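# Place the alphabetically first lettered office box in tote

## Task

Find the box in this office whose top letter comes earliest in the alphabet and move only that box into the tote beside the door, resting fully inside with no part over the tote's rim; the robot must not fall over or finish leaning.

## Robot and tools

Robot: a Hello Robot Stretch 3. It has a two-wheel base (0.33 m long, 0.34 m wide, round rear) that pivots about the point between its drive wheels, 0.05 m behind the front edge. A lift rides up a mast, and a single telescoping arm reaches out to the robot's RIGHT side. The base cannot slide sideways, so to move the gripper forward or back you drive the base. Folded and retracted, the wrist pokes about 0.06 m beyond the right side and a spin sweeps a 0.28 m radius; an unfolded, level wrist reaches past that circle.

Frames (metres): the base frame sits on the floor midway between the drive wheels, x forward, y left, z up. hand_pose is reported in it, at the point where closed fingertips meet; with all wrist joints at zero that frame's x points up, y back along the arm toward the mast, z toward the robot's rear. The odometry frame is the base frame where the scene began; base_odometry counts wheel rotation only, so slip looks like travel. Heading is in rad, left positive, -3.142 to 3.142. If turned_by_wheels and turned_by_imu disagree by more than 0.15 rad, believe turned_by_imu. base_tilt (degrees, forward and right positive) carries a fixed bias of up to about 4 plus noise.

move: one action per call. Either "base" and/or "joints" (optionally with "speeds", "pace", "contact_limits"), or "servos": "reboot" by itself. "base" holds exactly one key: translate_m (relative drive in metres, forward positive, -3 to 3) or rotate_rad (relative spin in place, left positive, -6.4 to 6.4). Both are offsets from where the base last reported itself. "joints" is a single object of absolute targets by name: lift_m 0 to 1.1; arm_m 0 to 0.52; wrist_yaw_rad -1.345 to 4.42 (0 along the arm, positive toward the front); wrist_pitch_rad -1.57 to 0.451 (0 level, negative tips fingers down); wrist_roll_rad -2.911 to 2.918; gripper_m -0.089 to 0.179 (wider is larger; actual fingertip gap is 0.007 m smaller near closed, 0.025 m smaller wide open); head_pan_rad -3.953 to 1.73 (positive left, -1.57 faces along the arm); head_tilt_rad -1.53 to 0.419 (negative down). Done tolerances: 0.004 m for lift, arm, gripper; 0.02 rad for yaw and roll; 0.05 for pitch; 0.1 for head. "pace" is "default" or "max"; "speeds" caps a named motion's top speed (up to its max). Default/max: translate 0.12/0.30 m/s, rotate 0.76/1.90 rad/s, lift 0.11/0.15, arm 0.14/0.40. The base is limited to 0.10 m/s and 0.63 rad/s unless lift_m < 0.30, arm_m < 0.03 and wrist_yaw_rad > 2.54. One action stops at 14 s (time_out). "cameras" picks head_camera, nav_camera, wrist_camera or all (omitted means all, [] none). "blocking" true waits until everything rests; false returns within about 0.5 s while motion continues, and wait(0) then reports it under "earlier move". An unknown key makes a call invalid; an out-of-range number is refused, and a refusal or an unrequested stop cancels the rest of that reply's move, wait and finished_scene calls.

contact_limits: motor_effort thresholds (1 to 100) placed beside their own command. arm_m takes a number (negative sense when retracting); lift_m takes {"down": n, "up": n} as percent push beyond free motion (below about 12 may trip in free motion; defaults 32-47 down, 21-36 up); translate_m and rotate_rad take a number applied to either wheel and have no contact stop otherwise.

wait(seconds 0 to 10) commands nothing and returns state and images, ending early once moves settle. stop brakes every running motion; braked joints read "stopped" and may keep pressing. zoom_image(camera, region [x0,y0,x1,y1] pixels, at most 504x504) enlarges part of that camera's latest picture. finished_scene(scene) ends the current scene by its number; it cannot be undone, and the goal must hold without the robot.

Results: "move" reads done or the worst status. base_status/joint_status: done, moving, off_target (rested short, maybe still pushing), contact_stop (that joint goes slack until re-commanded), time_out, torque_fault (joint limp until servos reboot). on_its_own lists uncommanded behaviour; "held at" is a target, not a reading. motor_effort is percent, positive toward larger values, bracket = peak last action; wrist pitch saturates near 45, roll near 72. lidar_m: 12 sectors of 30 degrees counter-clockwise from straight ahead (4th left, 7th behind, 10th right), at 0.17 m height, 0.15-12 m; "-" means nothing or too close; misses glass and thin legs; sectors 5, 6, 9, 10 may be blocked by the robot. wrist_depth_mm and head_depth_mm are 7x7 median depth grids from top left (45-1000 and 280-4000 mm). head_camera images are rotated: turn a quarter clockwise to view upright; nav_camera a quarter counter-clockwise.

Gripping: command gripper_m below the object's width to hold it; open at least 0.05 wider than it to let go. Readings do not confirm a grasp; resend to re-squeeze if the stall guard relaxes.

Cautions: before folding (yaw to 3.0) or unfolding the wrist, put lift between 0.32 and 0.95, pitch at -0.4, roll near 0; once folded lift may go to 0.25. With yaw below -0.4 keep pitch at -0.5 or lower. Avoid pushing on unyielding things with the gripper above about 0.45 m, or driving while hooked on something fixed; either can tip the robot. If base_tilt shows lean, pull free. Wrist and head never contact-stop and will fault under sustained strain. Don't drop, slam, or release moving items; a loose object may occasionally get nudged. The simulation keeps running while you think.

Each tool is called after ">>>" as name(argument=value, ...) on one line, values as JSON.

## Session

>>> move()

Scene clock: 0.00 s.
base_odometry: x=+0.000 y=+0.000 heading=+0.000
turned_by_wheels: +0.000
turned_by_imu: +0.000
base_tilt: forward=+1.0 right=-0.1
lidar_m: 0.80 1.67 1.61 1.34 1.00 0.97 1.01 1.40 1.53 1.06 0.79 0.77
head_depth_mm: 723 721 721 719 718 715 717 / 769 768 768 764 764 763 762 / 821 821 819 818 816 815 815 / 884 878 876 874 879 872 871 / 948 944 944 942 942 938 935 / 2044 2152 2141 2178 2210 2205 2170 / 1930 1918 1938 1945 1954 1974 1973
base_status: not commanded
joint_positions: lift_m=+0.444 arm_m=+0.002 wrist_yaw_rad=+3.097 wrist_pitch_rad=-0.467 wrist_roll_rad=+0.000 gripper_m=+0.037 head_pan_rad=+0.000 head_tilt_rad=-0.002
joint_status: not commanded
measured_speeds: all 0
motor_effort: left_wheel=-0.3 right_wheel=+1.7 lift_m=+27.5 arm_m=-9.1 wrist_yaw_rad=+0.9 wrist_pitch_rad=+2.5 wrist_roll_rad=+0.7 gripper_m=-0.2 head_pan_rad=+0.6 head_tilt_rad=+6.0
hand_pose: x=-0.0114 y=+0.0710 z=+0.4454 quat_wxyz=(+0.179, +0.691, +0.148, +0.684) (m; base frame)
wrist_depth_mm: - - 146 - - - - / - - 158 - - - - / - - 172 - - - - / - 920 190 - - - - / 809 785 204 798 813 819 789 / 676 667 128 638 654 695 687 / 581 593 283 580 571 592 588
pictures: head_camera (sideways), nav_camera (sideways), wrist_camera
Images, in order (width x height): head_camera 896x504, nav_camera 672x504, wrist_camera 644x364.

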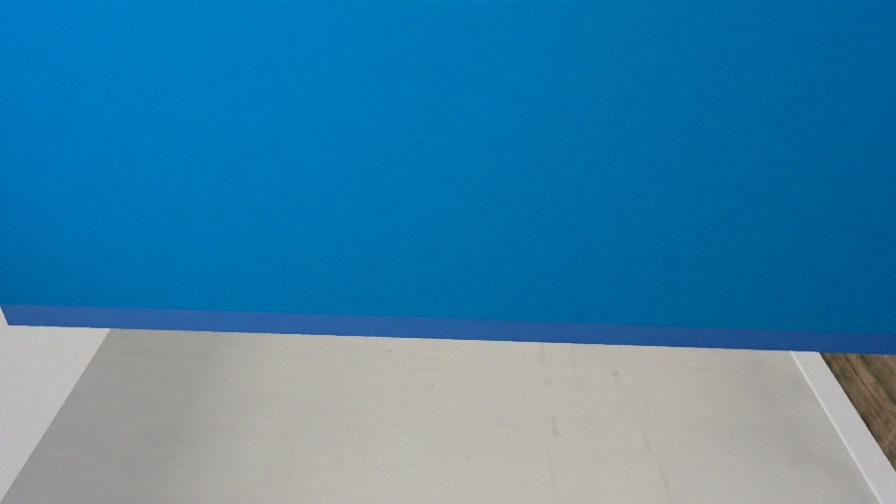

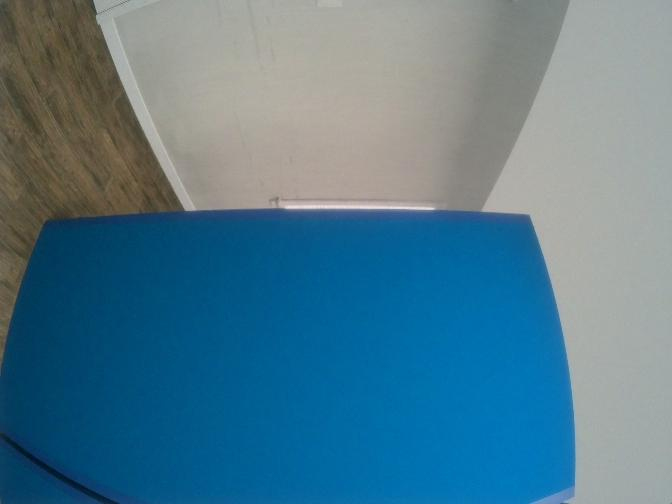

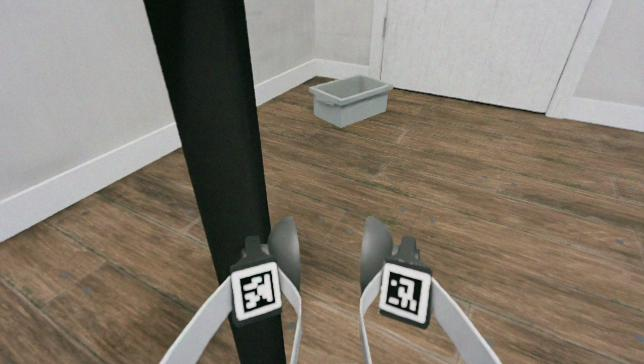

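>>> move(joints={"head_pan_rad": 1.5, "head_tilt_rad": -0.4}, cameras=["head_camera", "nav_camera"])

>>> move(joints={"head_pan_rad": -0.8, "head_tilt_rad": -0.4}, cameras=["head_camera", "nav_camera"])

>>> move(joints={"head_pan_rad": -2.0, "head_tilt_rad": -0.4}, cameras=["head_camera", "nav_camera"])

>>> move(joints={"head_pan_rad": -3.2, "head_tilt_rad": -0.4}, cameras=["head_camera", "nav_camera"])

Scene clock: 10.13 s.
move: done
base_odometry: x=+0.000 y=+0.000 heading=+0.000
turned_by_wheels: +0.000
turned_by_imu: +0.001
base_tilt: forward=+0.8 right=+0.0
lidar_m: 0.80 1.67 1.60 1.34 1.00 0.96 1.01 1.40 1.53 1.06 0.79 0.76
head_depth_mm: 1390 1471 1559 1647 1755 1785 1445 / 1471 1550 1644 1746 1884 1715 1454 / 1577 1669 1768 1900 2059 1737 1436 / 1547 1666 1793 1950 2076 1711 1440 / 1355 1440 1536 1659 1789 1755 1451 / 1210 1268 1351 1432 1515 1615 1433 / 1094 1140 1199 1267 1348 1431 1415
base_status: not commanded
joint_positions: lift_m=+0.444 arm_m=+0.002 wrist_yaw_rad=+3.097 wrist_pitch_rad=-0.467 wrist_roll_rad=+0.000 gripper_m=+0.037 head_pan_rad=+1.531 head_tilt_rad=-0.399
joint_status: all done
measured_speeds: all 0
motor_effort: left_wheel=-0.3(0.6) right_wheel=+1.9(2.6) lift_m=+30.6(30.6) arm_m=-20.5(20.5) wrist_yaw_rad=+0.6(1.2) wrist_pitch_rad=+2.3(2.7) wrist_roll_rad=+0.8(0.9) gripper_m=-0.2(1.2) head_pan_rad=-0.5(5.2) head_tilt_rad=-2.4(5.7)
hand_pose: x=-0.0114 y=+0.0710 z=+0.4454 quat_wxyz=(+0.179, +0.691, +0.148, +0.684) (m; base frame)
wrist_depth_mm: - - 147 - - - - / - - 158 - - - - / - - 172 - - - - / - 920 190 - - - - / 797 801 205 787 801 804 784 / 676 682 128 638 654 679 674 / 576 603 282 587 571 593 582
pictures: head_camera (sideways), nav_camera (sideways)
Images, in order (width x height): head_camera 896x504, nav_camera 672x504.

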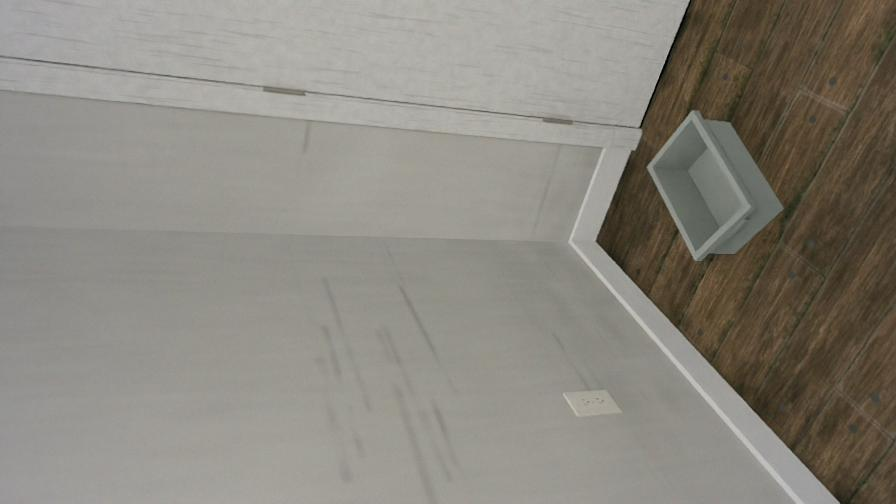

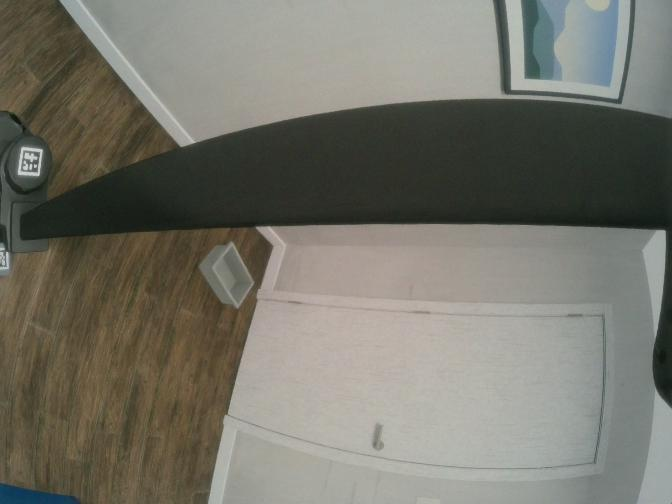

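Scene clock: 11.63 s.
move: done
base_odometry: x=+0.000 y=+0.000 heading=+0.000
turned_by_wheels: +0.000
turned_by_imu: +0.000
base_tilt: forward=+1.0 right=-0.3
lidar_m: 0.80 1.67 1.60 1.34 1.00 0.97 1.01 1.40 1.53 1.06 0.79 0.76
head_depth_mm: 689 738 798 873 957 1052 1174 / 674 723 778 847 928 1027 1135 / 666 719 768 834 913 1002 1104 / 646 689 745 804 873 962 1056 / 633 675 728 784 848 927 1026 / 619 663 708 763 827 900 994 / 607 648 691 745 808 880 966
base_status: not commanded
joint_positions: lift_m=+0.444 arm_m=+0.002 wrist_yaw_rad=+3.097 wrist_pitch_rad=-0.467 wrist_roll_rad=+0.000 gripper_m=+0.037 head_pan_rad=-0.835 head_tilt_rad=-0.400
joint_status: all done
measured_speeds: all 0
motor_effort: left_wheel=-0.4(0.6) right_wheel=+2.1(2.7) lift_m=+30.4(30.8) arm_m=-20.3(20.8) wrist_yaw_rad=+0.8(1.4) wrist_pitch_rad=+2.5(2.8) wrist_roll_rad=+0.8(1.1) gripper_m=-0.5(1.0) head_pan_rad=-0.3(5.8) head_tilt_rad=-2.7(4.6)
hand_pose: x=-0.0114 y=+0.0710 z=+0.4454 quat_wxyz=(+0.179, +0.691, +0.148, +0.684) (m; base frame)
wrist_depth_mm: - - 146 - - - - / - - 158 - - - - / - - 173 - - - - / - 933 189 - - - - / 811 792 205 808 808 804 784 / 673 671 127 639 664 673 684 / 592 604 283 592 575 586 585
pictures: head_camera (sideways), nav_camera (sideways)
Images, in order (width x height): head_camera 896x504, nav_camera 672x504.

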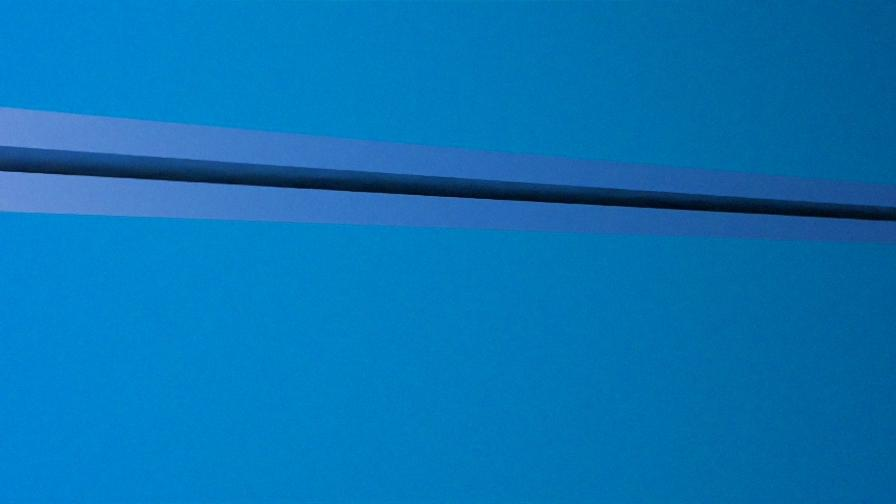

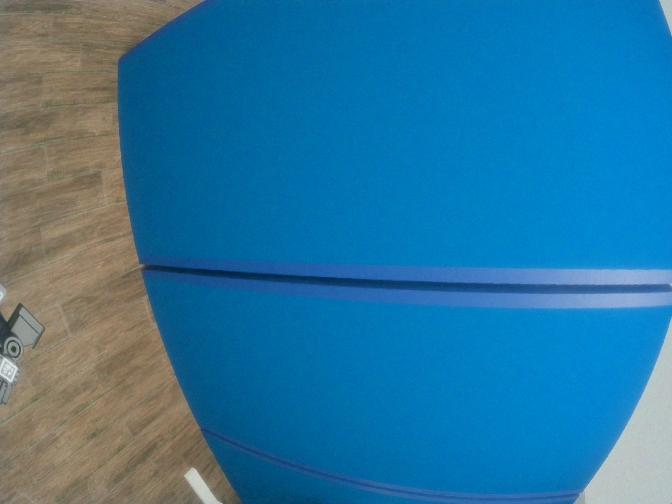

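Scene clock: 12.77 s.
move: done
base_odometry: x=+0.000 y=+0.000 heading=+0.000
turned_by_wheels: +0.000
turned_by_imu: +0.000
base_tilt: forward=+1.0 right=-0.1
lidar_m: 0.80 1.67 1.60 1.34 1.00 0.97 1.01 1.40 1.53 1.06 0.79 0.76
head_depth_mm: 1806 1905 1784 2185 2287 1785 1446 / 1824 1937 1763 2250 2294 1774 1453 / 1834 1964 1761 2236 2195 1777 1449 / 1862 1984 1697 2233 2166 1770 1436 / 1884 2030 1923 2304 2164 1767 1438 / 1885 2030 1911 2198 2103 1761 1440 / 1618 1656 1634 1755 1824 1710 1434
base_status: not commanded
joint_positions: lift_m=+0.444 arm_m=+0.002 wrist_yaw_rad=+3.097 wrist_pitch_rad=-0.467 wrist_roll_rad=+0.000 gripper_m=+0.037 head_pan_rad=-2.040 head_tilt_rad=-0.400
joint_status: all done
measured_speeds: all 0
motor_effort: left_wheel=-0.6(0.6) right_wheel=+2.2(2.8) lift_m=+30.4(30.8) arm_m=-20.1(20.8) wrist_yaw_rad=+0.8(1.2) wrist_pitch_rad=+2.4(2.7) wrist_roll_rad=+0.8(1.1) gripper_m=+0.8(1.2) head_pan_rad=+1.6(4.3) head_tilt_rad=-3.0(3.4)
hand_pose: x=-0.0114 y=+0.0710 z=+0.4454 quat_wxyz=(+0.179, +0.691, +0.148, +0.684) (m; base frame)
wrist_depth_mm: - - 146 - - - - / - - 158 - - - - / - - 171 - - - - / - 923 190 - - - - / 797 810 204 812 810 784 804 / 680 676 127 638 659 673 673 / 576 609 283 589 573 594 593
pictures: head_camera (sideways), nav_camera (sideways)
Images, in order (width x height): head_camera 896x504, nav_camera 672x504.

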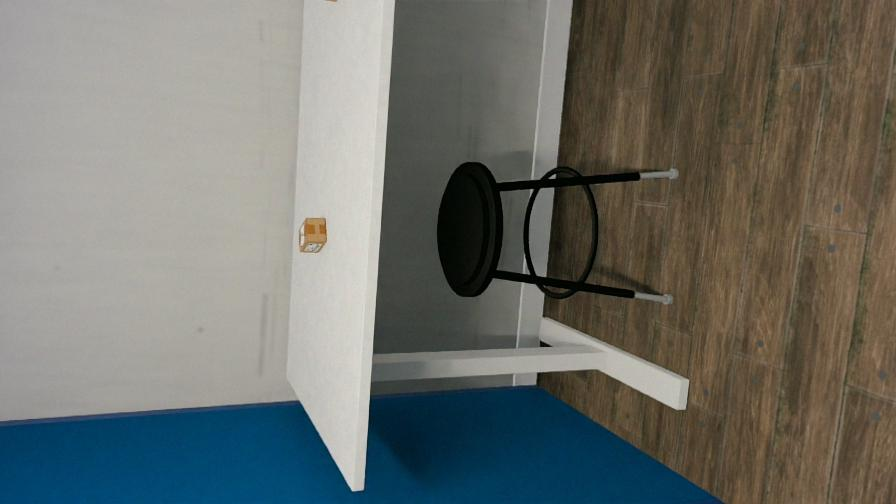

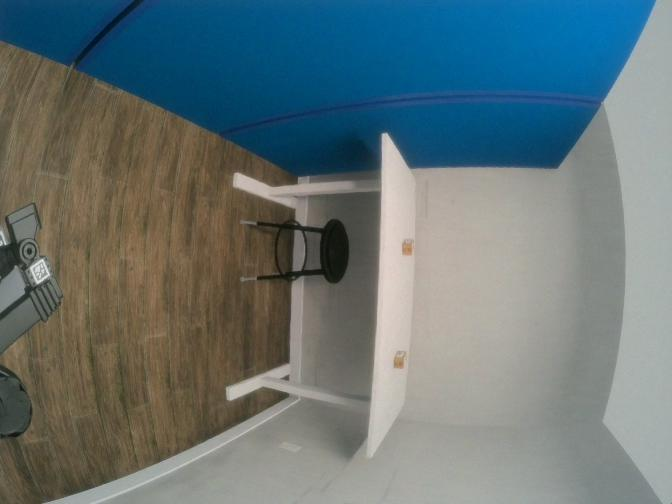

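Scene clock: 13.90 s.
move: done
base_odometry: x=+0.000 y=+0.000 heading=+0.000
turned_by_wheels: +0.000
turned_by_imu: +0.000
base_tilt: forward=+0.9 right=-0.3
lidar_m: 0.80 1.67 1.60 1.34 0.99 0.96 1.01 1.40 1.53 1.06 0.79 0.77
head_depth_mm: 814 860 912 966 1038 1119 1211 / 853 903 957 1024 1106 1190 1294 / 892 947 1015 1089 1182 1283 1375 / 940 1003 1078 1161 1257 1375 1428 / 989 1058 1145 1236 1350 1487 1436 / 1046 1124 1225 1324 1458 1588 1446 / 1101 1211 1304 1429 1583 1694 1437
base_status: not commanded
joint_positions: lift_m=+0.444 arm_m=+0.002 wrist_yaw_rad=+3.097 wrist_pitch_rad=-0.467 wrist_roll_rad=+0.000 gripper_m=+0.037 head_pan_rad=-3.241 head_tilt_rad=-0.400
joint_status: all done
measured_speeds: all 0
motor_effort: left_wheel=-0.4(0.6) right_wheel=+2.2(2.7) lift_m=+30.5(30.7) arm_m=-20.5(20.7) wrist_yaw_rad=+1.1(1.1) wrist_pitch_rad=+2.5(2.8) wrist_roll_rad=+0.8(1.1) gripper_m=-0.7(1.0) head_pan_rad=+1.0(5.2) head_tilt_rad=-1.9(4.6)
hand_pose: x=-0.0114 y=+0.0710 z=+0.4454 quat_wxyz=(+0.179, +0.691, +0.148, +0.684) (m; base frame)
wrist_depth_mm: - - 146 - - - - / - - 158 - - - - / - - 173 - - - - / - 939 189 - - - - / 813 795 204 816 809 778 807 / 675 686 127 631 653 663 681 / 581 602 283 580 577 586 591
pictures: head_camera (sideways), nav_camera (sideways)
Images, in order (width x height): head_camera 896x504, nav_camera 672x504.

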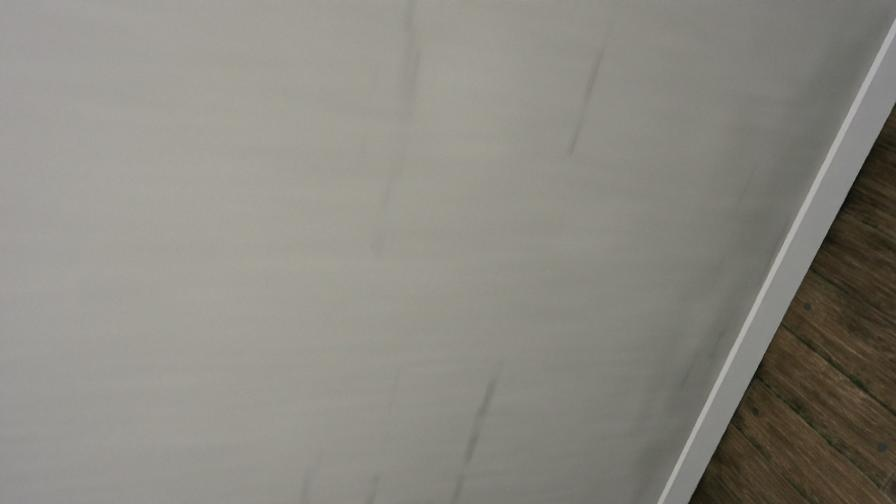

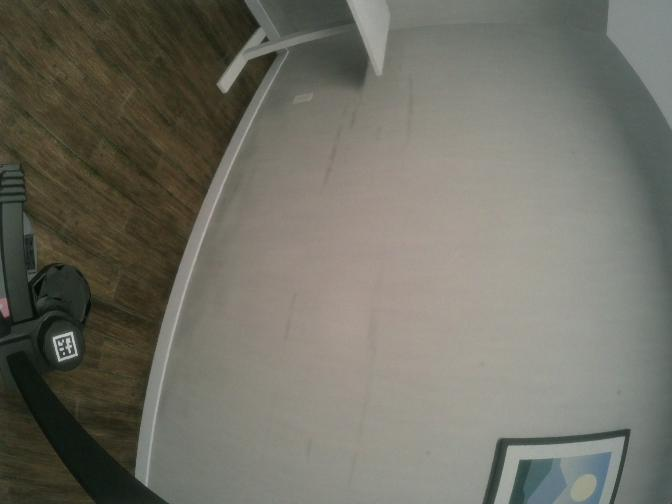

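>>> move(joints={"head_pan_rad": -2.15, "head_tilt_rad": -0.3}, cameras=["head_camera", "nav_camera"])

>>> zoom_image(camera="head_camera", region=[200, 0, 420, 504])

Scene clock: 31.20 s.
move: done
base_odometry: x=+0.000 y=+0.000 heading=+0.000
turned_by_wheels: +0.000
turned_by_imu: +0.001
base_tilt: forward=+1.0 right=+0.0
lidar_m: 0.80 1.67 1.60 1.34 1.00 0.96 1.01 1.40 1.53 1.06 0.79 0.76
head_depth_mm: 1826 1965 2031 1651 2299 2002 1581 / 1868 1957 2044 1777 2310 2006 1578 / 1853 1967 2040 1738 2330 1989 1565 / 1862 1964 2082 1724 2049 1916 1567 / 1898 1965 2069 2198 2042 1915 1564 / 1897 1990 2102 1797 2320 1945 1557 / 1886 1969 2056 1800 2166 1963 1547
base_status: not commanded
joint_positions: lift_m=+0.444 arm_m=+0.002 wrist_yaw_rad=+3.097 wrist_pitch_rad=-0.467 wrist_roll_rad=+0.000 gripper_m=+0.037 head_pan_rad=-2.125 head_tilt_rad=-0.304
joint_status: all done
measured_speeds: all 0
motor_effort: left_wheel=-0.5(0.6) right_wheel=+2.4(2.7) lift_m=+30.0(30.5) arm_m=-20.1(20.4) wrist_yaw_rad=+1.0(1.5) wrist_pitch_rad=+2.7(2.9) wrist_roll_rad=+0.7(1.1) gripper_m=-0.8(1.0) head_pan_rad=-0.1(4.4) head_tilt_rad=+3.8(6.4)
hand_pose: x=-0.0114 y=+0.0710 z=+0.4454 quat_wxyz=(+0.179, +0.691, +0.148, +0.684) (m; base frame)
wrist_depth_mm: - - 147 - - - - / - - 158 - - - - / - - 172 - - - - / - 954 190 - - - - / 801 807 206 800 811 812 802 / 683 679 128 634 652 689 668 / 594 602 283 588 577 589 589
pictures: head_camera (sideways), nav_camera (sideways)
Images, in order (width x height): head_camera 896x504, nav_camera 672x504.

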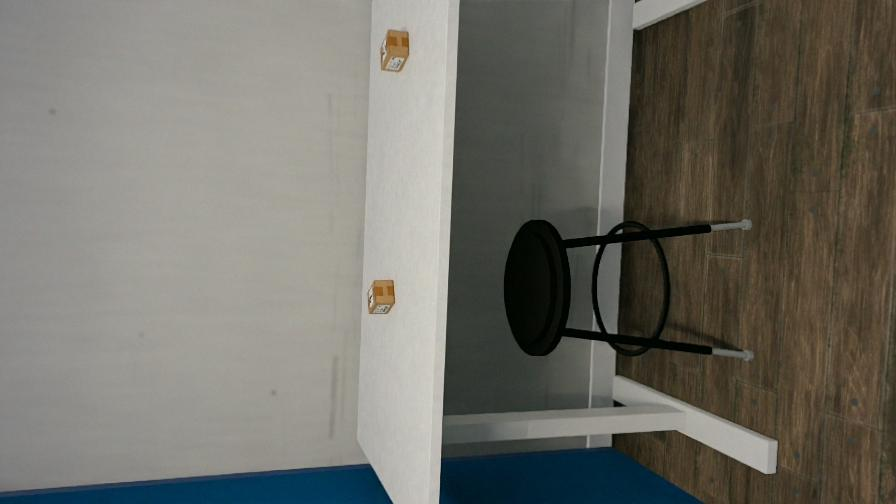

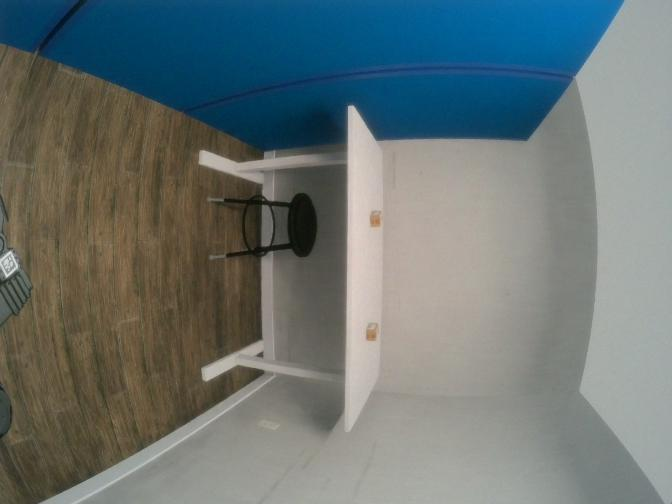

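Scaled by 1.000.

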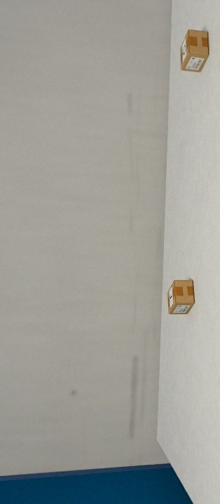

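>>> zoom_image(camera="head_camera", region=[370, 20, 420, 80])

>>> zoom_image(camera="head_camera", region=[355, 270, 405, 330])

Scaled by 8.400 from the camera's 896x504 image, which has a finer 1280x720 frame.

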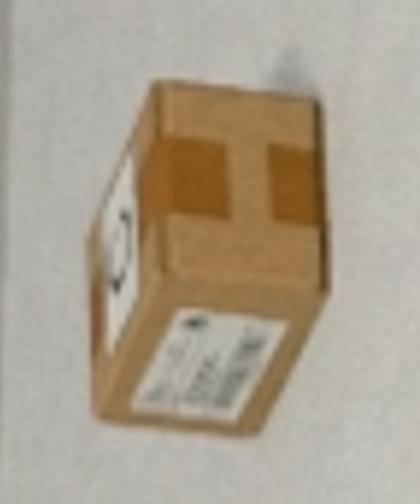

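Scaled by 8.400 from the camera's 896x504 image, which has a finer 1280x720 frame.

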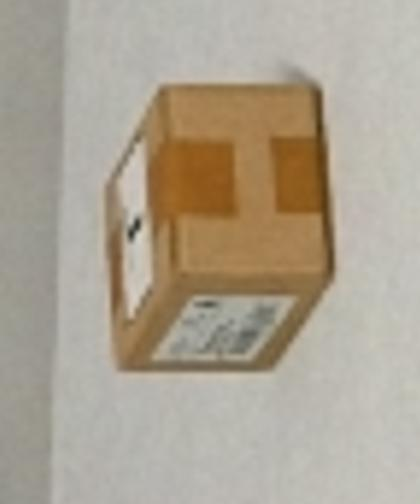

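>>> move(joints={"lift_m": 0.6, "wrist_pitch_rad": -0.4}, cameras=[])

>>> move(joints={"wrist_yaw_rad": 0.0}, cameras=[])

>>> move(joints={"wrist_pitch_rad": 0.0, "gripper_m": 0.179}, cameras=["wrist_camera"])

Scene clock: 103.67 s.
move: done
base_odometry: x=+0.000 y=+0.000 heading=+0.000
turned_by_wheels: +0.000
turned_by_imu: +0.001
base_tilt: forward=+0.9 right=-0.1
lidar_m: 0.80 1.67 1.60 1.34 1.00 0.96 1.01 1.40 1.53 1.06 0.79 0.77
head_depth_mm: 1863 1953 2030 1801 2309 1966 1590 / 1855 1974 2040 1802 2334 1994 1586 / 1869 1958 2053 1782 2342 1981 1575 / 1878 1968 2045 1766 2337 1896 1569 / 1873 1984 2108 1734 1829 1918 1548 / 1887 1995 2082 2221 2341 1969 1555 / 1884 1991 2055 1790 2170 1921 1565
base_status: not commanded
joint_positions: lift_m=+0.600 arm_m=+0.002 wrist_yaw_rad=+3.097 wrist_pitch_rad=-0.420 wrist_roll_rad=+0.000 gripper_m=+0.037 head_pan_rad=-2.150 head_tilt_rad=-0.300
joint_status: all done
measured_speeds: all 0
motor_effort: left_wheel=-0.3(0.7) right_wheel=+2.2(3.0) lift_m=+30.5(32.7) arm_m=-19.1(20.1) wrist_yaw_rad=+0.7(1.2) wrist_pitch_rad=+3.7(6.5) wrist_roll_rad=+1.0(1.1) gripper_m=+0.8(1.5) head_pan_rad=-3.1(4.1) head_tilt_rad=+4.0(4.8)
hand_pose: x=-0.0112 y=+0.0773 z=+0.6123 quat_wxyz=(+0.163, +0.694, +0.132, +0.688) (m; base frame)
wrist_depth_mm: - - 144 - - - - / - - 156 - - - - / - - 167 - - - - / - - 183 - - - - / - - 199 - - - - / 863 912 127 848 880 934 888 / 764 804 253 765 754 776 760
pictures: none
No camera images: "cameras" was empty.

Scene clock: 106.23 s.
move: done
base_odometry: x=+0.000 y=+0.000 heading=+0.000
turned_by_wheels: +0.000
turned_by_imu: +0.000
base_tilt: forward=+1.0 right=-0.2
lidar_m: 0.80 1.67 1.60 1.35 0.99 0.97 1.01 1.40 1.53 1.06 0.79 0.77
head_depth_mm: 1839 1958 2045 1807 2337 1967 1594 / 1873 1964 2049 1806 2295 1998 1598 / 1866 1966 2057 1778 2320 2005 1578 / 1855 1977 2058 1740 2323 1918 1579 / 1882 1967 2082 1724 1827 1922 1562 / 1887 1992 2096 2219 2325 1940 1578 / 1903 2011 2085 1789 2175 1921 1572
base_status: not commanded
joint_positions: lift_m=+0.600 arm_m=+0.002 wrist_yaw_rad=+0.003 wrist_pitch_rad=-0.420 wrist_roll_rad=+0.000 gripper_m=+0.037 head_pan_rad=-2.150 head_tilt_rad=-0.300
joint_status: all done
measured_speeds: all 0
motor_effort: left_wheel=-0.5(0.6) right_wheel=+2.4(2.9) lift_m=+30.3(30.8) arm_m=-19.4(19.9) wrist_yaw_rad=-2.2(5.3) wrist_pitch_rad=+3.7(3.7) wrist_roll_rad=+0.8(1.0) gripper_m=-0.1(1.4) head_pan_rad=-2.7(4.5) head_tilt_rad=+4.0(4.8)
hand_pose: x=-0.0207 y=-0.3709 z=+0.6123 quat_wxyz=(+0.692, +0.149, -0.691, -0.146) (m; base frame)
wrist_depth_mm: - - - - - - - / - - - - - - - / - - - - - - - / - - - - - - - / - - - - - - - / - - 127 836 867 899 887 / 710 - 749 759 749 772 774
pictures: none
No camera images: "cameras" was empty.

Scene clock: 108.20 s.
move: done
base_odometry: x=+0.000 y=+0.000 heading=+0.000
turned_by_wheels: +0.000
turned_by_imu: +0.000
base_tilt: forward=+0.9 right=-0.2
lidar_m: 0.80 1.67 1.60 1.34 0.99 0.96 1.01 1.40 1.54 1.06 0.79 0.76
head_depth_mm: 1850 1947 2056 1814 2295 1958 1577 / 1870 1971 2065 1788 2350 1987 1598 / 1859 1962 2067 1770 2299 1988 1572 / 1871 1960 2085 1781 2333 1924 1590 / 1854 1983 2077 1729 1845 1927 1563 / 1882 1983 2090 2214 2328 1945 1549 / 1896 2001 2067 1777 2159 1924 1568
base_status: not commanded
joint_positions: lift_m=+0.600 arm_m=+0.002 wrist_yaw_rad=+0.003 wrist_pitch_rad=-0.023 wrist_roll_rad=+0.000 gripper_m=+0.179 head_pan_rad=-2.150 head_tilt_rad=-0.300
joint_status: all done
measured_speeds: all 0
motor_effort: left_wheel=-0.4(0.7) right_wheel=+2.5(2.7) lift_m=+29.9(30.4) arm_m=-19.7(19.9) wrist_yaw_rad=-2.2(2.8) wrist_pitch_rad=+4.0(6.5) wrist_roll_rad=+0.8(1.0) gripper_m=-0.2(89.2) head_pan_rad=-3.4(4.0) head_tilt_rad=+3.0(4.8)
hand_pose: x=-0.0206 y=-0.4023 z=+0.7087 quat_wxyz=(+0.707, +0.010, -0.707, -0.007) (m; base frame)
wrist_depth_mm: - - - - - - - / - - - - - - - / - - - - - - - / - - - - - - - / - - - - - - - / - 121 - - - 135 122 / - - - - - - 109
pictures: wrist_camera
Images, in order (width x height): wrist_camera 644x364.

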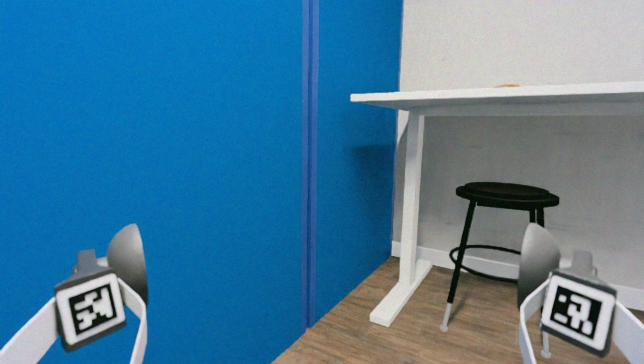

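>>> move(joints={"arm_m": 0.3, "head_pan_rad": -1.57, "head_tilt_rad": -0.7}, cameras=["head_camera", "nav_camera"])

Scene clock: 130.30 s.
move: done
base_odometry: x=+0.000 y=+0.000 heading=+0.000
turned_by_wheels: +0.000
turned_by_imu: +0.001
base_tilt: forward=+0.9 right=-0.1
lidar_m: 0.80 1.68 1.60 1.34 0.99 0.96 1.01 1.40 1.54 1.06 0.79 0.77
head_depth_mm: 1630 1768 2250 1958 1616 1352 1146 / 1478 1796 2195 1909 614 529 1136 / 1303 1500 1733 1925 618 1352 1207 / 1142 1282 1450 1639 1606 1372 1200 / 1007 1112 1243 1419 1539 1378 1200 / 909 982 1093 1221 1371 1379 1200 / 822 888 967 1068 1192 1317 1194
base_status: not commanded
joint_positions: lift_m=+0.600 arm_m=+0.300 wrist_yaw_rad=+0.003 wrist_pitch_rad=-0.022 wrist_roll_rad=+0.000 gripper_m=+0.179 head_pan_rad=-1.566 head_tilt_rad=-0.700
joint_status: all done
measured_speeds: all 0
motor_effort: left_wheel=-0.4(0.7) right_wheel=+1.9(2.7) lift_m=+29.3(29.9) arm_m=+20.0(23.7) wrist_yaw_rad=-2.1(2.7) wrist_pitch_rad=+4.2(4.3) wrist_roll_rad=+0.8(1.1) gripper_m=+0.0(1.4) head_pan_rad=-2.7(5.5) head_tilt_rad=-3.3(5.5)
hand_pose: x=-0.0206 y=-0.7006 z=+0.7089 quat_wxyz=(+0.707, +0.009, -0.707, -0.007) (m; base frame)
wrist_depth_mm: - - - - - - - / - - - 897 - - - / - - - - - - - / - - - - - - - / - - - - - - - / - 121 - - - 137 123 / - - - - - - 107
pictures: head_camera (sideways), nav_camera (sideways)
Images, in order (width x height): head_camera 896x504, nav_camera 672x504.

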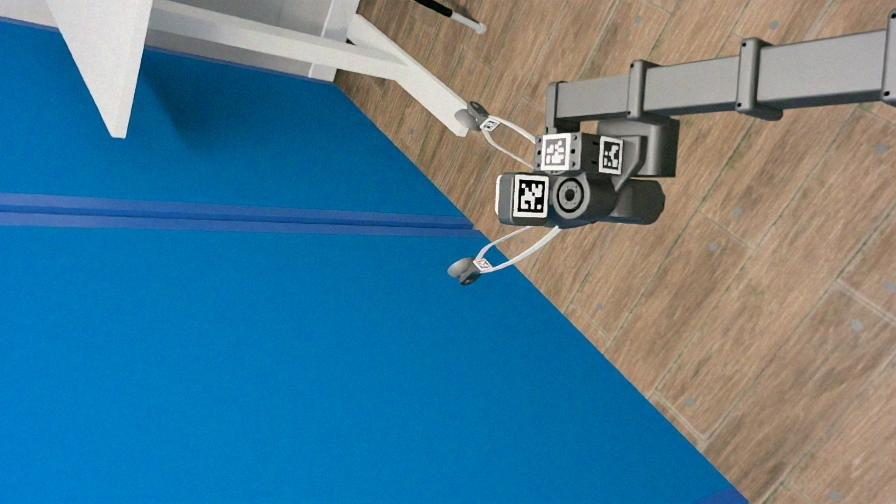

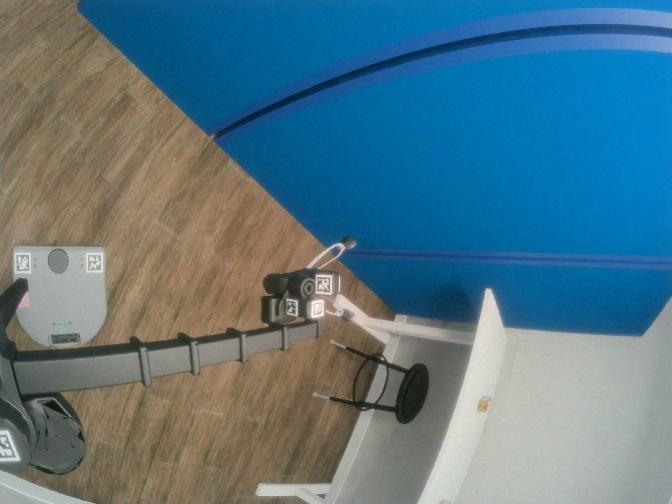

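>>> move(joints={"arm_m": 0.0, "wrist_pitch_rad": -0.4, "gripper_m": 0.0}, pace="max", cameras=[])

>>> move(joints={"wrist_yaw_rad": 3.0, "head_pan_rad": 0.0, "head_tilt_rad": -0.2}, pace="max", cameras=[])

>>> move(joints={"lift_m": 0.28}, base={"rotate_rad": 0.96}, pace="max", cameras=["head_camera", "nav_camera"])

Scene clock: 170.03 s.
move: done
base_odometry: x=+0.000 y=+0.000 heading=+0.000
turned_by_wheels: +0.000
turned_by_imu: +0.001
base_tilt: forward=+0.9 right=+0.0
lidar_m: 0.80 1.67 1.60 1.34 1.00 0.97 1.01 1.40 1.54 1.06 0.79 0.76
head_depth_mm: 1652 1766 2208 1966 1623 1390 1205 / 1489 1817 2203 1939 1636 1387 1205 / 1319 1524 1770 1900 1617 1381 648 / 1151 1285 1468 1697 1622 1377 1165 / 1013 1116 1254 1422 1553 1382 1212 / 906 996 1096 1217 1382 1374 1203 / 826 891 974 1073 1203 1310 1200
base_status: not commanded
joint_positions: lift_m=+0.600 arm_m=+0.002 wrist_yaw_rad=+0.003 wrist_pitch_rad=-0.416 wrist_roll_rad=+0.000 gripper_m=+0.000 head_pan_rad=-1.570 head_tilt_rad=-0.701
joint_status: all done
joint sent to its limit — arm_m, lower limit.
measured_speeds: all 0
motor_effort: left_wheel=-0.5(0.6) right_wheel=+2.1(2.7) lift_m=+28.8(29.0) arm_m=-16.4(22.6) wrist_yaw_rad=-1.5(2.5) wrist_pitch_rad=+2.9(5.9) wrist_roll_rad=+0.8(1.0) gripper_m=-1.5(88.8) head_pan_rad=-2.5(4.3) head_tilt_rad=-3.4(4.8)
hand_pose: x=-0.0209 y=-0.3713 z=+0.6130 quat_wxyz=(+0.692, +0.147, -0.691, -0.146) (m; base frame)
wrist_depth_mm: - - - - - - - / - - - - - - - / - - - - - - - / - - - - - - - / - - - 155 - - - / - - 124 129 871 883 903 / 695 760 725 751 768 793 765
pictures: none
No camera images: "cameras" was empty.

Scene clock: 172.03 s.
move: done
base_odometry: x=+0.000 y=+0.000 heading=+0.000
turned_by_wheels: +0.000
turned_by_imu: +0.000
base_tilt: forward=+1.0 right=-0.3
lidar_m: 0.80 1.67 1.60 1.34 1.00 0.97 1.01 1.40 1.53 1.06 0.79 0.77
head_depth_mm: 678 693 714 732 760 784 808 / 720 734 757 781 806 836 860 / 765 785 810 839 870 899 930 / 813 839 872 899 934 974 1017 / 874 912 942 978 1014 1061 1102 / 1975 2042 2081 2179 2259 2223 1740 / 1787 1831 1888 1955 2013 2067 1741
base_status: not commanded
joint_positions: lift_m=+0.600 arm_m=+0.002 wrist_yaw_rad=+2.997 wrist_pitch_rad=-0.416 wrist_roll_rad=+0.000 gripper_m=+0.000 head_pan_rad=+0.016 head_tilt_rad=-0.200
joint_status: all done
measured_speeds: translate_m=+0.000 rotate_rad=+0.000 lift_m=+0.000 arm_m=+0.000 wrist_yaw_rad=+0.000 wrist_pitch_rad=+0.000 wrist_roll_rad=+0.000 head_pan_rad=-0.024 head_tilt_rad=+0.000
motor_effort: left_wheel=-0.4(0.7) right_wheel=+1.9(2.7) lift_m=+28.2(28.9) arm_m=-5.1(16.4) wrist_yaw_rad=+3.6(9.1) wrist_pitch_rad=+2.9(3.1) wrist_roll_rad=+0.8(1.1) gripper_m=-1.5(2.7) head_pan_rad=-3.4(5.7) head_tilt_rad=+3.8(7.2)
hand_pose: x=+0.0112 y=+0.0755 z=+0.6130 quat_wxyz=(+0.196, +0.700, +0.096, +0.680) (m; base frame)
wrist_depth_mm: - 135 - - - - - / - 145 - - - - - / - 156 - - - - - / - 172 - - - - - / 928 197 244 155 - - - / 871 879 209 128 866 903 915 / 751 766 123 755 761 770 773
pictures: none
No camera images: "cameras" was empty.

Scene clock: 174.97 s.
move: done
base_odometry: x=+0.000 y=+0.000 heading=+0.959
turned_by_wheels: +0.959
turned_by_imu: +0.956
base_tilt: forward=+1.0 right=-0.2
lidar_m: 1.60 1.49 1.02 0.96 0.98 1.28 2.14 1.18 0.82 0.77 0.78 1.72
head_depth_mm: 1443 1499 1548 1614 1682 1759 1759 / 1438 1491 1557 1602 1667 1752 1769 / 1419 1465 1527 1581 1654 1749 1749 / 1421 1464 1528 1588 1660 1711 1739 / 1419 1477 1535 1594 1650 1727 1764 / 1412 1467 1524 1596 1644 1734 1748 / 1426 1462 1520 1583 1651 1717 1726
base_status: done
joint_positions: lift_m=+0.280 arm_m=+0.002 wrist_yaw_rad=+2.997 wrist_pitch_rad=-0.417 wrist_roll_rad=+0.000 gripper_m=+0.000 head_pan_rad=+0.001 head_tilt_rad=-0.200
joint_status: all done
measured_speeds: all 0
motor_effort: left_wheel=-10.3(15.1) right_wheel=+11.0(14.5) lift_m=+21.7(27.1) arm_m=+4.1(5.1) wrist_yaw_rad=+3.3(3.8) wrist_pitch_rad=+2.8(3.2) wrist_roll_rad=+0.9(1.1) gripper_m=-1.5(2.7) head_pan_rad=-3.0(4.3) head_tilt_rad=+4.5(5.3)
hand_pose: x=+0.0111 y=+0.0755 z=+0.2929 quat_wxyz=(+0.196, +0.700, +0.096, +0.680) (m; base frame)
wrist_depth_mm: - 135 - - - - - / - 146 - - - - - / - 156 974 - - - - / 752 173 744 757 759 774 772 / 608 568 240 155 619 618 622 / 517 502 207 128 493 516 517 / 444 273 228 272 425 442 441
pictures: head_camera (sideways), nav_camera (sideways)
Images, in order (width x height): head_camera 896x504, nav_camera 672x504.

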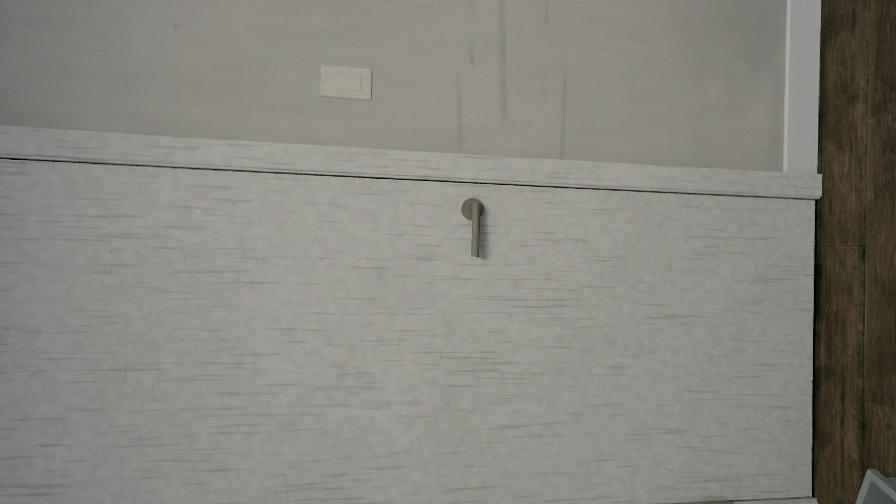

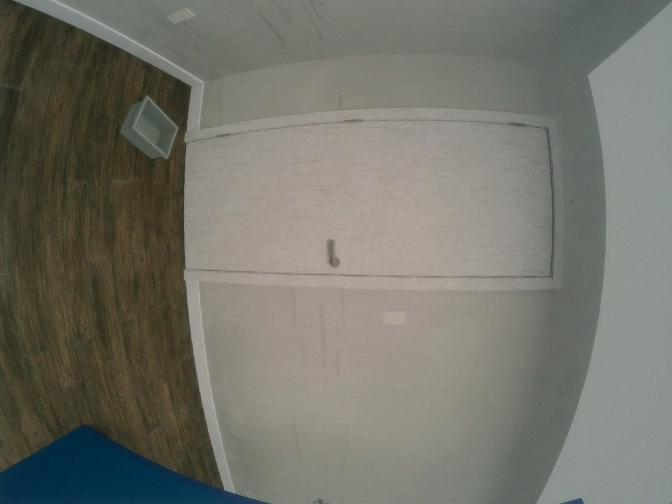

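>>> move(base={"translate_m": 0.85}, joints={"head_pan_rad": -1.4, "head_tilt_rad": -0.3}, pace="max", cameras=["head_camera", "nav_camera"])

Scene clock: 182.93 s.
move: done
base_odometry: x=+0.488 y=+0.696 heading=+0.960
turned_by_wheels: +0.000
turned_by_imu: +0.001
base_tilt: forward=+0.9 right=+0.0
lidar_m: 0.76 0.78 0.99 1.03 1.05 1.36 2.38 1.08 0.75 0.73 1.21 0.83
head_depth_mm: 3190 3289 3436 1121 1043 976 914 / 3239 3438 3645 3736 2751 1997 1579 / 3282 3448 3650 3789 2702 2019 1585 / 3353 3533 3600 3882 2752 1968 1575 / 2721 2892 3010 3126 2720 1992 1580 / 2005 2061 2137 2246 2340 1958 1559 / 1593 1629 1665 1717 1787 1812 1558
base_status: done
joint_positions: lift_m=+0.280 arm_m=+0.002 wrist_yaw_rad=+2.997 wrist_pitch_rad=-0.417 wrist_roll_rad=+0.000 gripper_m=+0.000 head_pan_rad=-1.402 head_tilt_rad=-0.300
joint_status: all done
measured_speeds: all 0
motor_effort: left_wheel=+5.2(12.2) right_wheel=+2.9(20.8) lift_m=+28.2(28.2) arm_m=+16.6(16.6) wrist_yaw_rad=+2.7(3.4) wrist_pitch_rad=+2.7(3.3) wrist_roll_rad=+0.9(1.1) gripper_m=-1.5(2.9) head_pan_rad=+3.1(4.9) head_tilt_rad=-1.4(2.9)
hand_pose: x=+0.0110 y=+0.0755 z=+0.2929 quat_wxyz=(+0.196, +0.700, +0.096, +0.680) (m; base frame)
wrist_depth_mm: - 135 - - - - 743 / - 145 - - - - 801 / 907 155 944 - - 968 786 / 760 173 729 759 704 765 736 / 609 569 240 155 625 623 616 / 511 503 208 129 501 515 517 / 440 273 227 272 428 438 437
pictures: head_camera (sideways), nav_camera (sideways)
Images, in order (width x height): head_camera 896x504, nav_camera 672x504.

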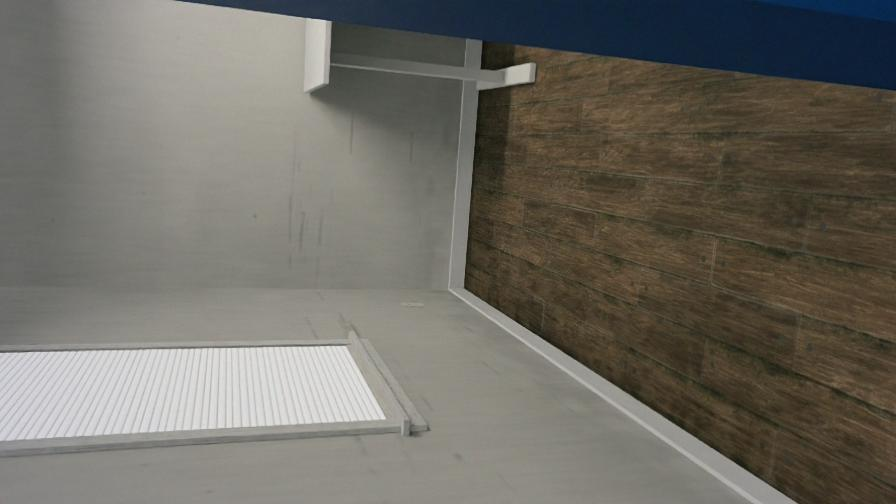

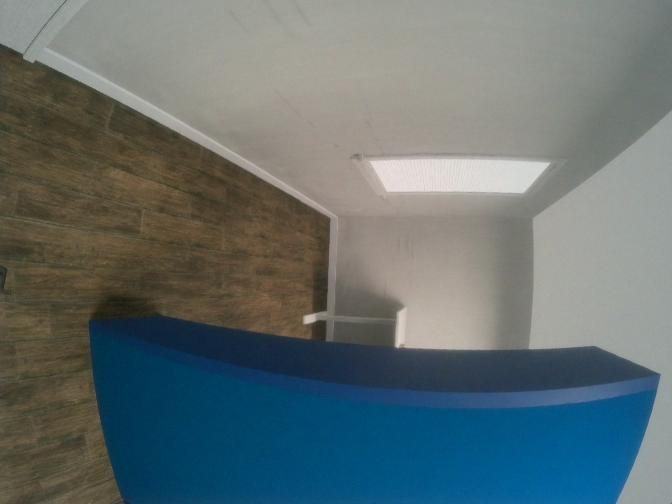

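>>> move(base={"translate_m": 0.24}, pace="max", cameras=[])

>>> move(base={"rotate_rad": -1.55}, joints={"head_pan_rad": -1.3, "head_tilt_rad": -0.3}, pace="max", cameras=["nav_camera"])

Scene clock: 192.37 s.
move: done
base_odometry: x=+0.626 y=+0.892 heading=+0.959
turned_by_wheels: +0.000
turned_by_imu: +0.000
base_tilt: forward=+0.9 right=-0.1
lidar_m: 0.53 0.54 0.70 1.04 1.07 1.38 2.61 1.06 0.80 3.00 0.84 0.55
head_depth_mm: 3172 3336 3421 3644 2706 2001 1600 / 3180 3429 3501 3645 2738 2012 1577 / 3267 3402 3652 3845 2749 2004 1580 / 2926 3185 3391 3555 2701 1985 1566 / 1863 1948 2037 2155 2272 1965 1569 / 1389 1430 1478 1547 1587 1669 1525 / 1103 1129 1169 1191 1229 1279 1310
base_status: done
joint_positions: lift_m=+0.280 arm_m=+0.002 wrist_yaw_rad=+2.998 wrist_pitch_rad=-0.417 wrist_roll_rad=+0.000 gripper_m=+0.000 head_pan_rad=-1.400 head_tilt_rad=-0.300
joint_status: not commanded
measured_speeds: all 0
motor_effort: left_wheel=-1.3(15.8) right_wheel=+8.4(10.3) lift_m=+24.1(30.7) arm_m=+20.5(21.2) wrist_yaw_rad=+2.7(3.3) wrist_pitch_rad=+2.9(3.3) wrist_roll_rad=+0.8(1.2) gripper_m=-1.4(2.5) head_pan_rad=+3.0(4.1) head_tilt_rad=-1.0(2.2)
hand_pose: x=+0.0110 y=+0.0755 z=+0.2929 quat_wxyz=(+0.196, +0.700, +0.096, +0.680) (m; base frame)
wrist_depth_mm: - 135 - - - 690 - / - 145 - - - 743 - / 931 155 957 - - - - / 765 174 678 - 783 703 - / 615 563 239 155 621 633 520 / 507 496 208 128 498 515 495 / 439 273 228 273 433 447 439
pictures: none
No camera images: "cameras" was empty.

Scene clock: 194.47 s.
move: done
base_odometry: x=+0.626 y=+0.892 heading=-0.590
turned_by_wheels: -1.550
turned_by_imu: -1.543
base_tilt: forward=+0.9 right=-0.1
lidar_m: 2.48 0.81 0.54 0.53 0.54 0.72 1.04 1.07 1.43 2.62 1.01 0.80
head_depth_mm: 2731 2852 2961 3145 2738 1995 1585 / 2758 2949 3047 3194 2685 1991 1577 / 2802 2944 3083 3346 2741 1985 1573 / 1990 2142 2278 2461 2459 1974 1567 / 1545 1626 1701 1797 1908 1902 1582 / 1254 1310 1358 1416 1483 1563 1521 / 1060 1103 1135 1167 1221 1273 1331
base_status: done
joint_positions: lift_m=+0.280 arm_m=+0.002 wrist_yaw_rad=+2.998 wrist_pitch_rad=-0.417 wrist_roll_rad=+0.000 gripper_m=+0.000 head_pan_rad=-1.297 head_tilt_rad=-0.300
joint_status: all done
measured_speeds: all 0
motor_effort: left_wheel=+9.7(17.6) right_wheel=-8.4(15.4) lift_m=+22.0(23.8) arm_m=-0.4(20.8) wrist_yaw_rad=+2.7(3.2) wrist_pitch_rad=+3.2(3.3) wrist_roll_rad=+0.8(1.1) gripper_m=-0.6(2.2) head_pan_rad=+1.0(4.4) head_tilt_rad=+0.2(3.4)
hand_pose: x=+0.0110 y=+0.0755 z=+0.2929 quat_wxyz=(+0.196, +0.700, +0.096, +0.680) (m; base frame)
wrist_depth_mm: - 135 - 520 - - - / - 146 - 563 - - - / - 156 166 605 - - - / - 172 179 - 706 732 737 / 594 196 239 155 615 619 615 / 507 499 210 128 500 511 522 / 437 272 227 274 428 445 442
pictures: nav_camera (sideways)
Images, in order (width x height): nav_camera 672x504.

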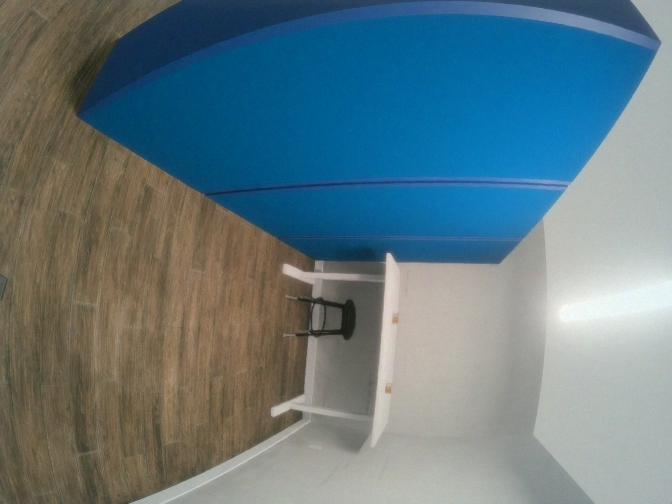

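>>> move(base={"translate_m": 1.3}, joints={"head_pan_rad": -1.57, "head_tilt_rad": -0.3}, pace="max", cameras=["head_camera", "nav_camera"])

Scene clock: 203.67 s.
move: done
base_odometry: x=+1.706 y=+0.169 heading=-0.590
turned_by_wheels: +0.000
turned_by_imu: +0.000
base_tilt: forward=+1.1 right=-0.1
lidar_m: 2.03 0.89 0.63 0.60 0.61 0.81 1.97 0.54 0.39 1.25 3.03 2.54
head_depth_mm: 629 1108 1178 1062 670 529 887 / 1052 1110 1173 1060 1300 1184 939 / 2526 2010 2097 2175 1816 1509 1488 / 2794 2949 3115 3212 2696 1969 1577 / 2806 2893 3046 3239 2722 1958 1561 / 2792 2886 3061 3276 2686 1980 1557 / 2782 2915 3091 3335 2664 1948 1566
base_status: done
joint_positions: lift_m=+0.280 arm_m=+0.002 wrist_yaw_rad=+2.998 wrist_pitch_rad=-0.417 wrist_roll_rad=+0.000 gripper_m=+0.000 head_pan_rad=-1.571 head_tilt_rad=-0.300
joint_status: all done
measured_speeds: all 0
motor_effort: left_wheel=+8.1(21.8) right_wheel=-2.2(8.9) lift_m=+26.9(30.8) arm_m=-19.4(20.4) wrist_yaw_rad=+2.3(3.2) wrist_pitch_rad=+2.8(3.4) wrist_roll_rad=+0.8(1.2) gripper_m=-1.1(2.7) head_pan_rad=+3.8(4.3) head_tilt_rad=+1.3(2.9)
hand_pose: x=+0.0110 y=+0.0755 z=+0.2929 quat_wxyz=(+0.196, +0.700, +0.096, +0.680) (m; base frame)
wrist_depth_mm: - 135 - - - - - / - 145 - - - - - / - 155 165 - - - - / - 171 181 700 731 735 782 / 605 572 241 154 613 613 610 / 517 496 209 129 494 513 511 / 436 272 227 273 429 435 441
pictures: head_camera (sideways), nav_camera (sideways)
Images, in order (width x height): head_camera 896x504, nav_camera 672x504.

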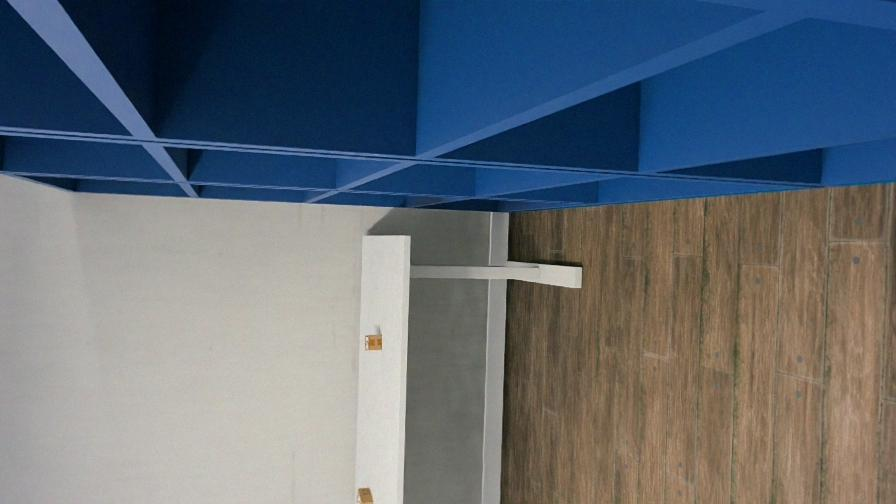

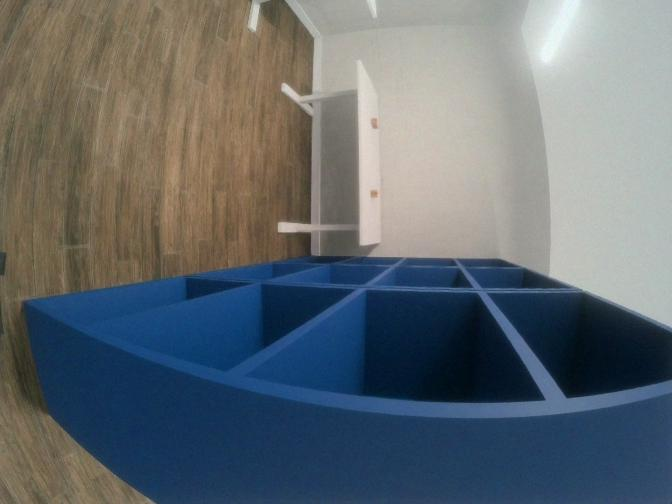

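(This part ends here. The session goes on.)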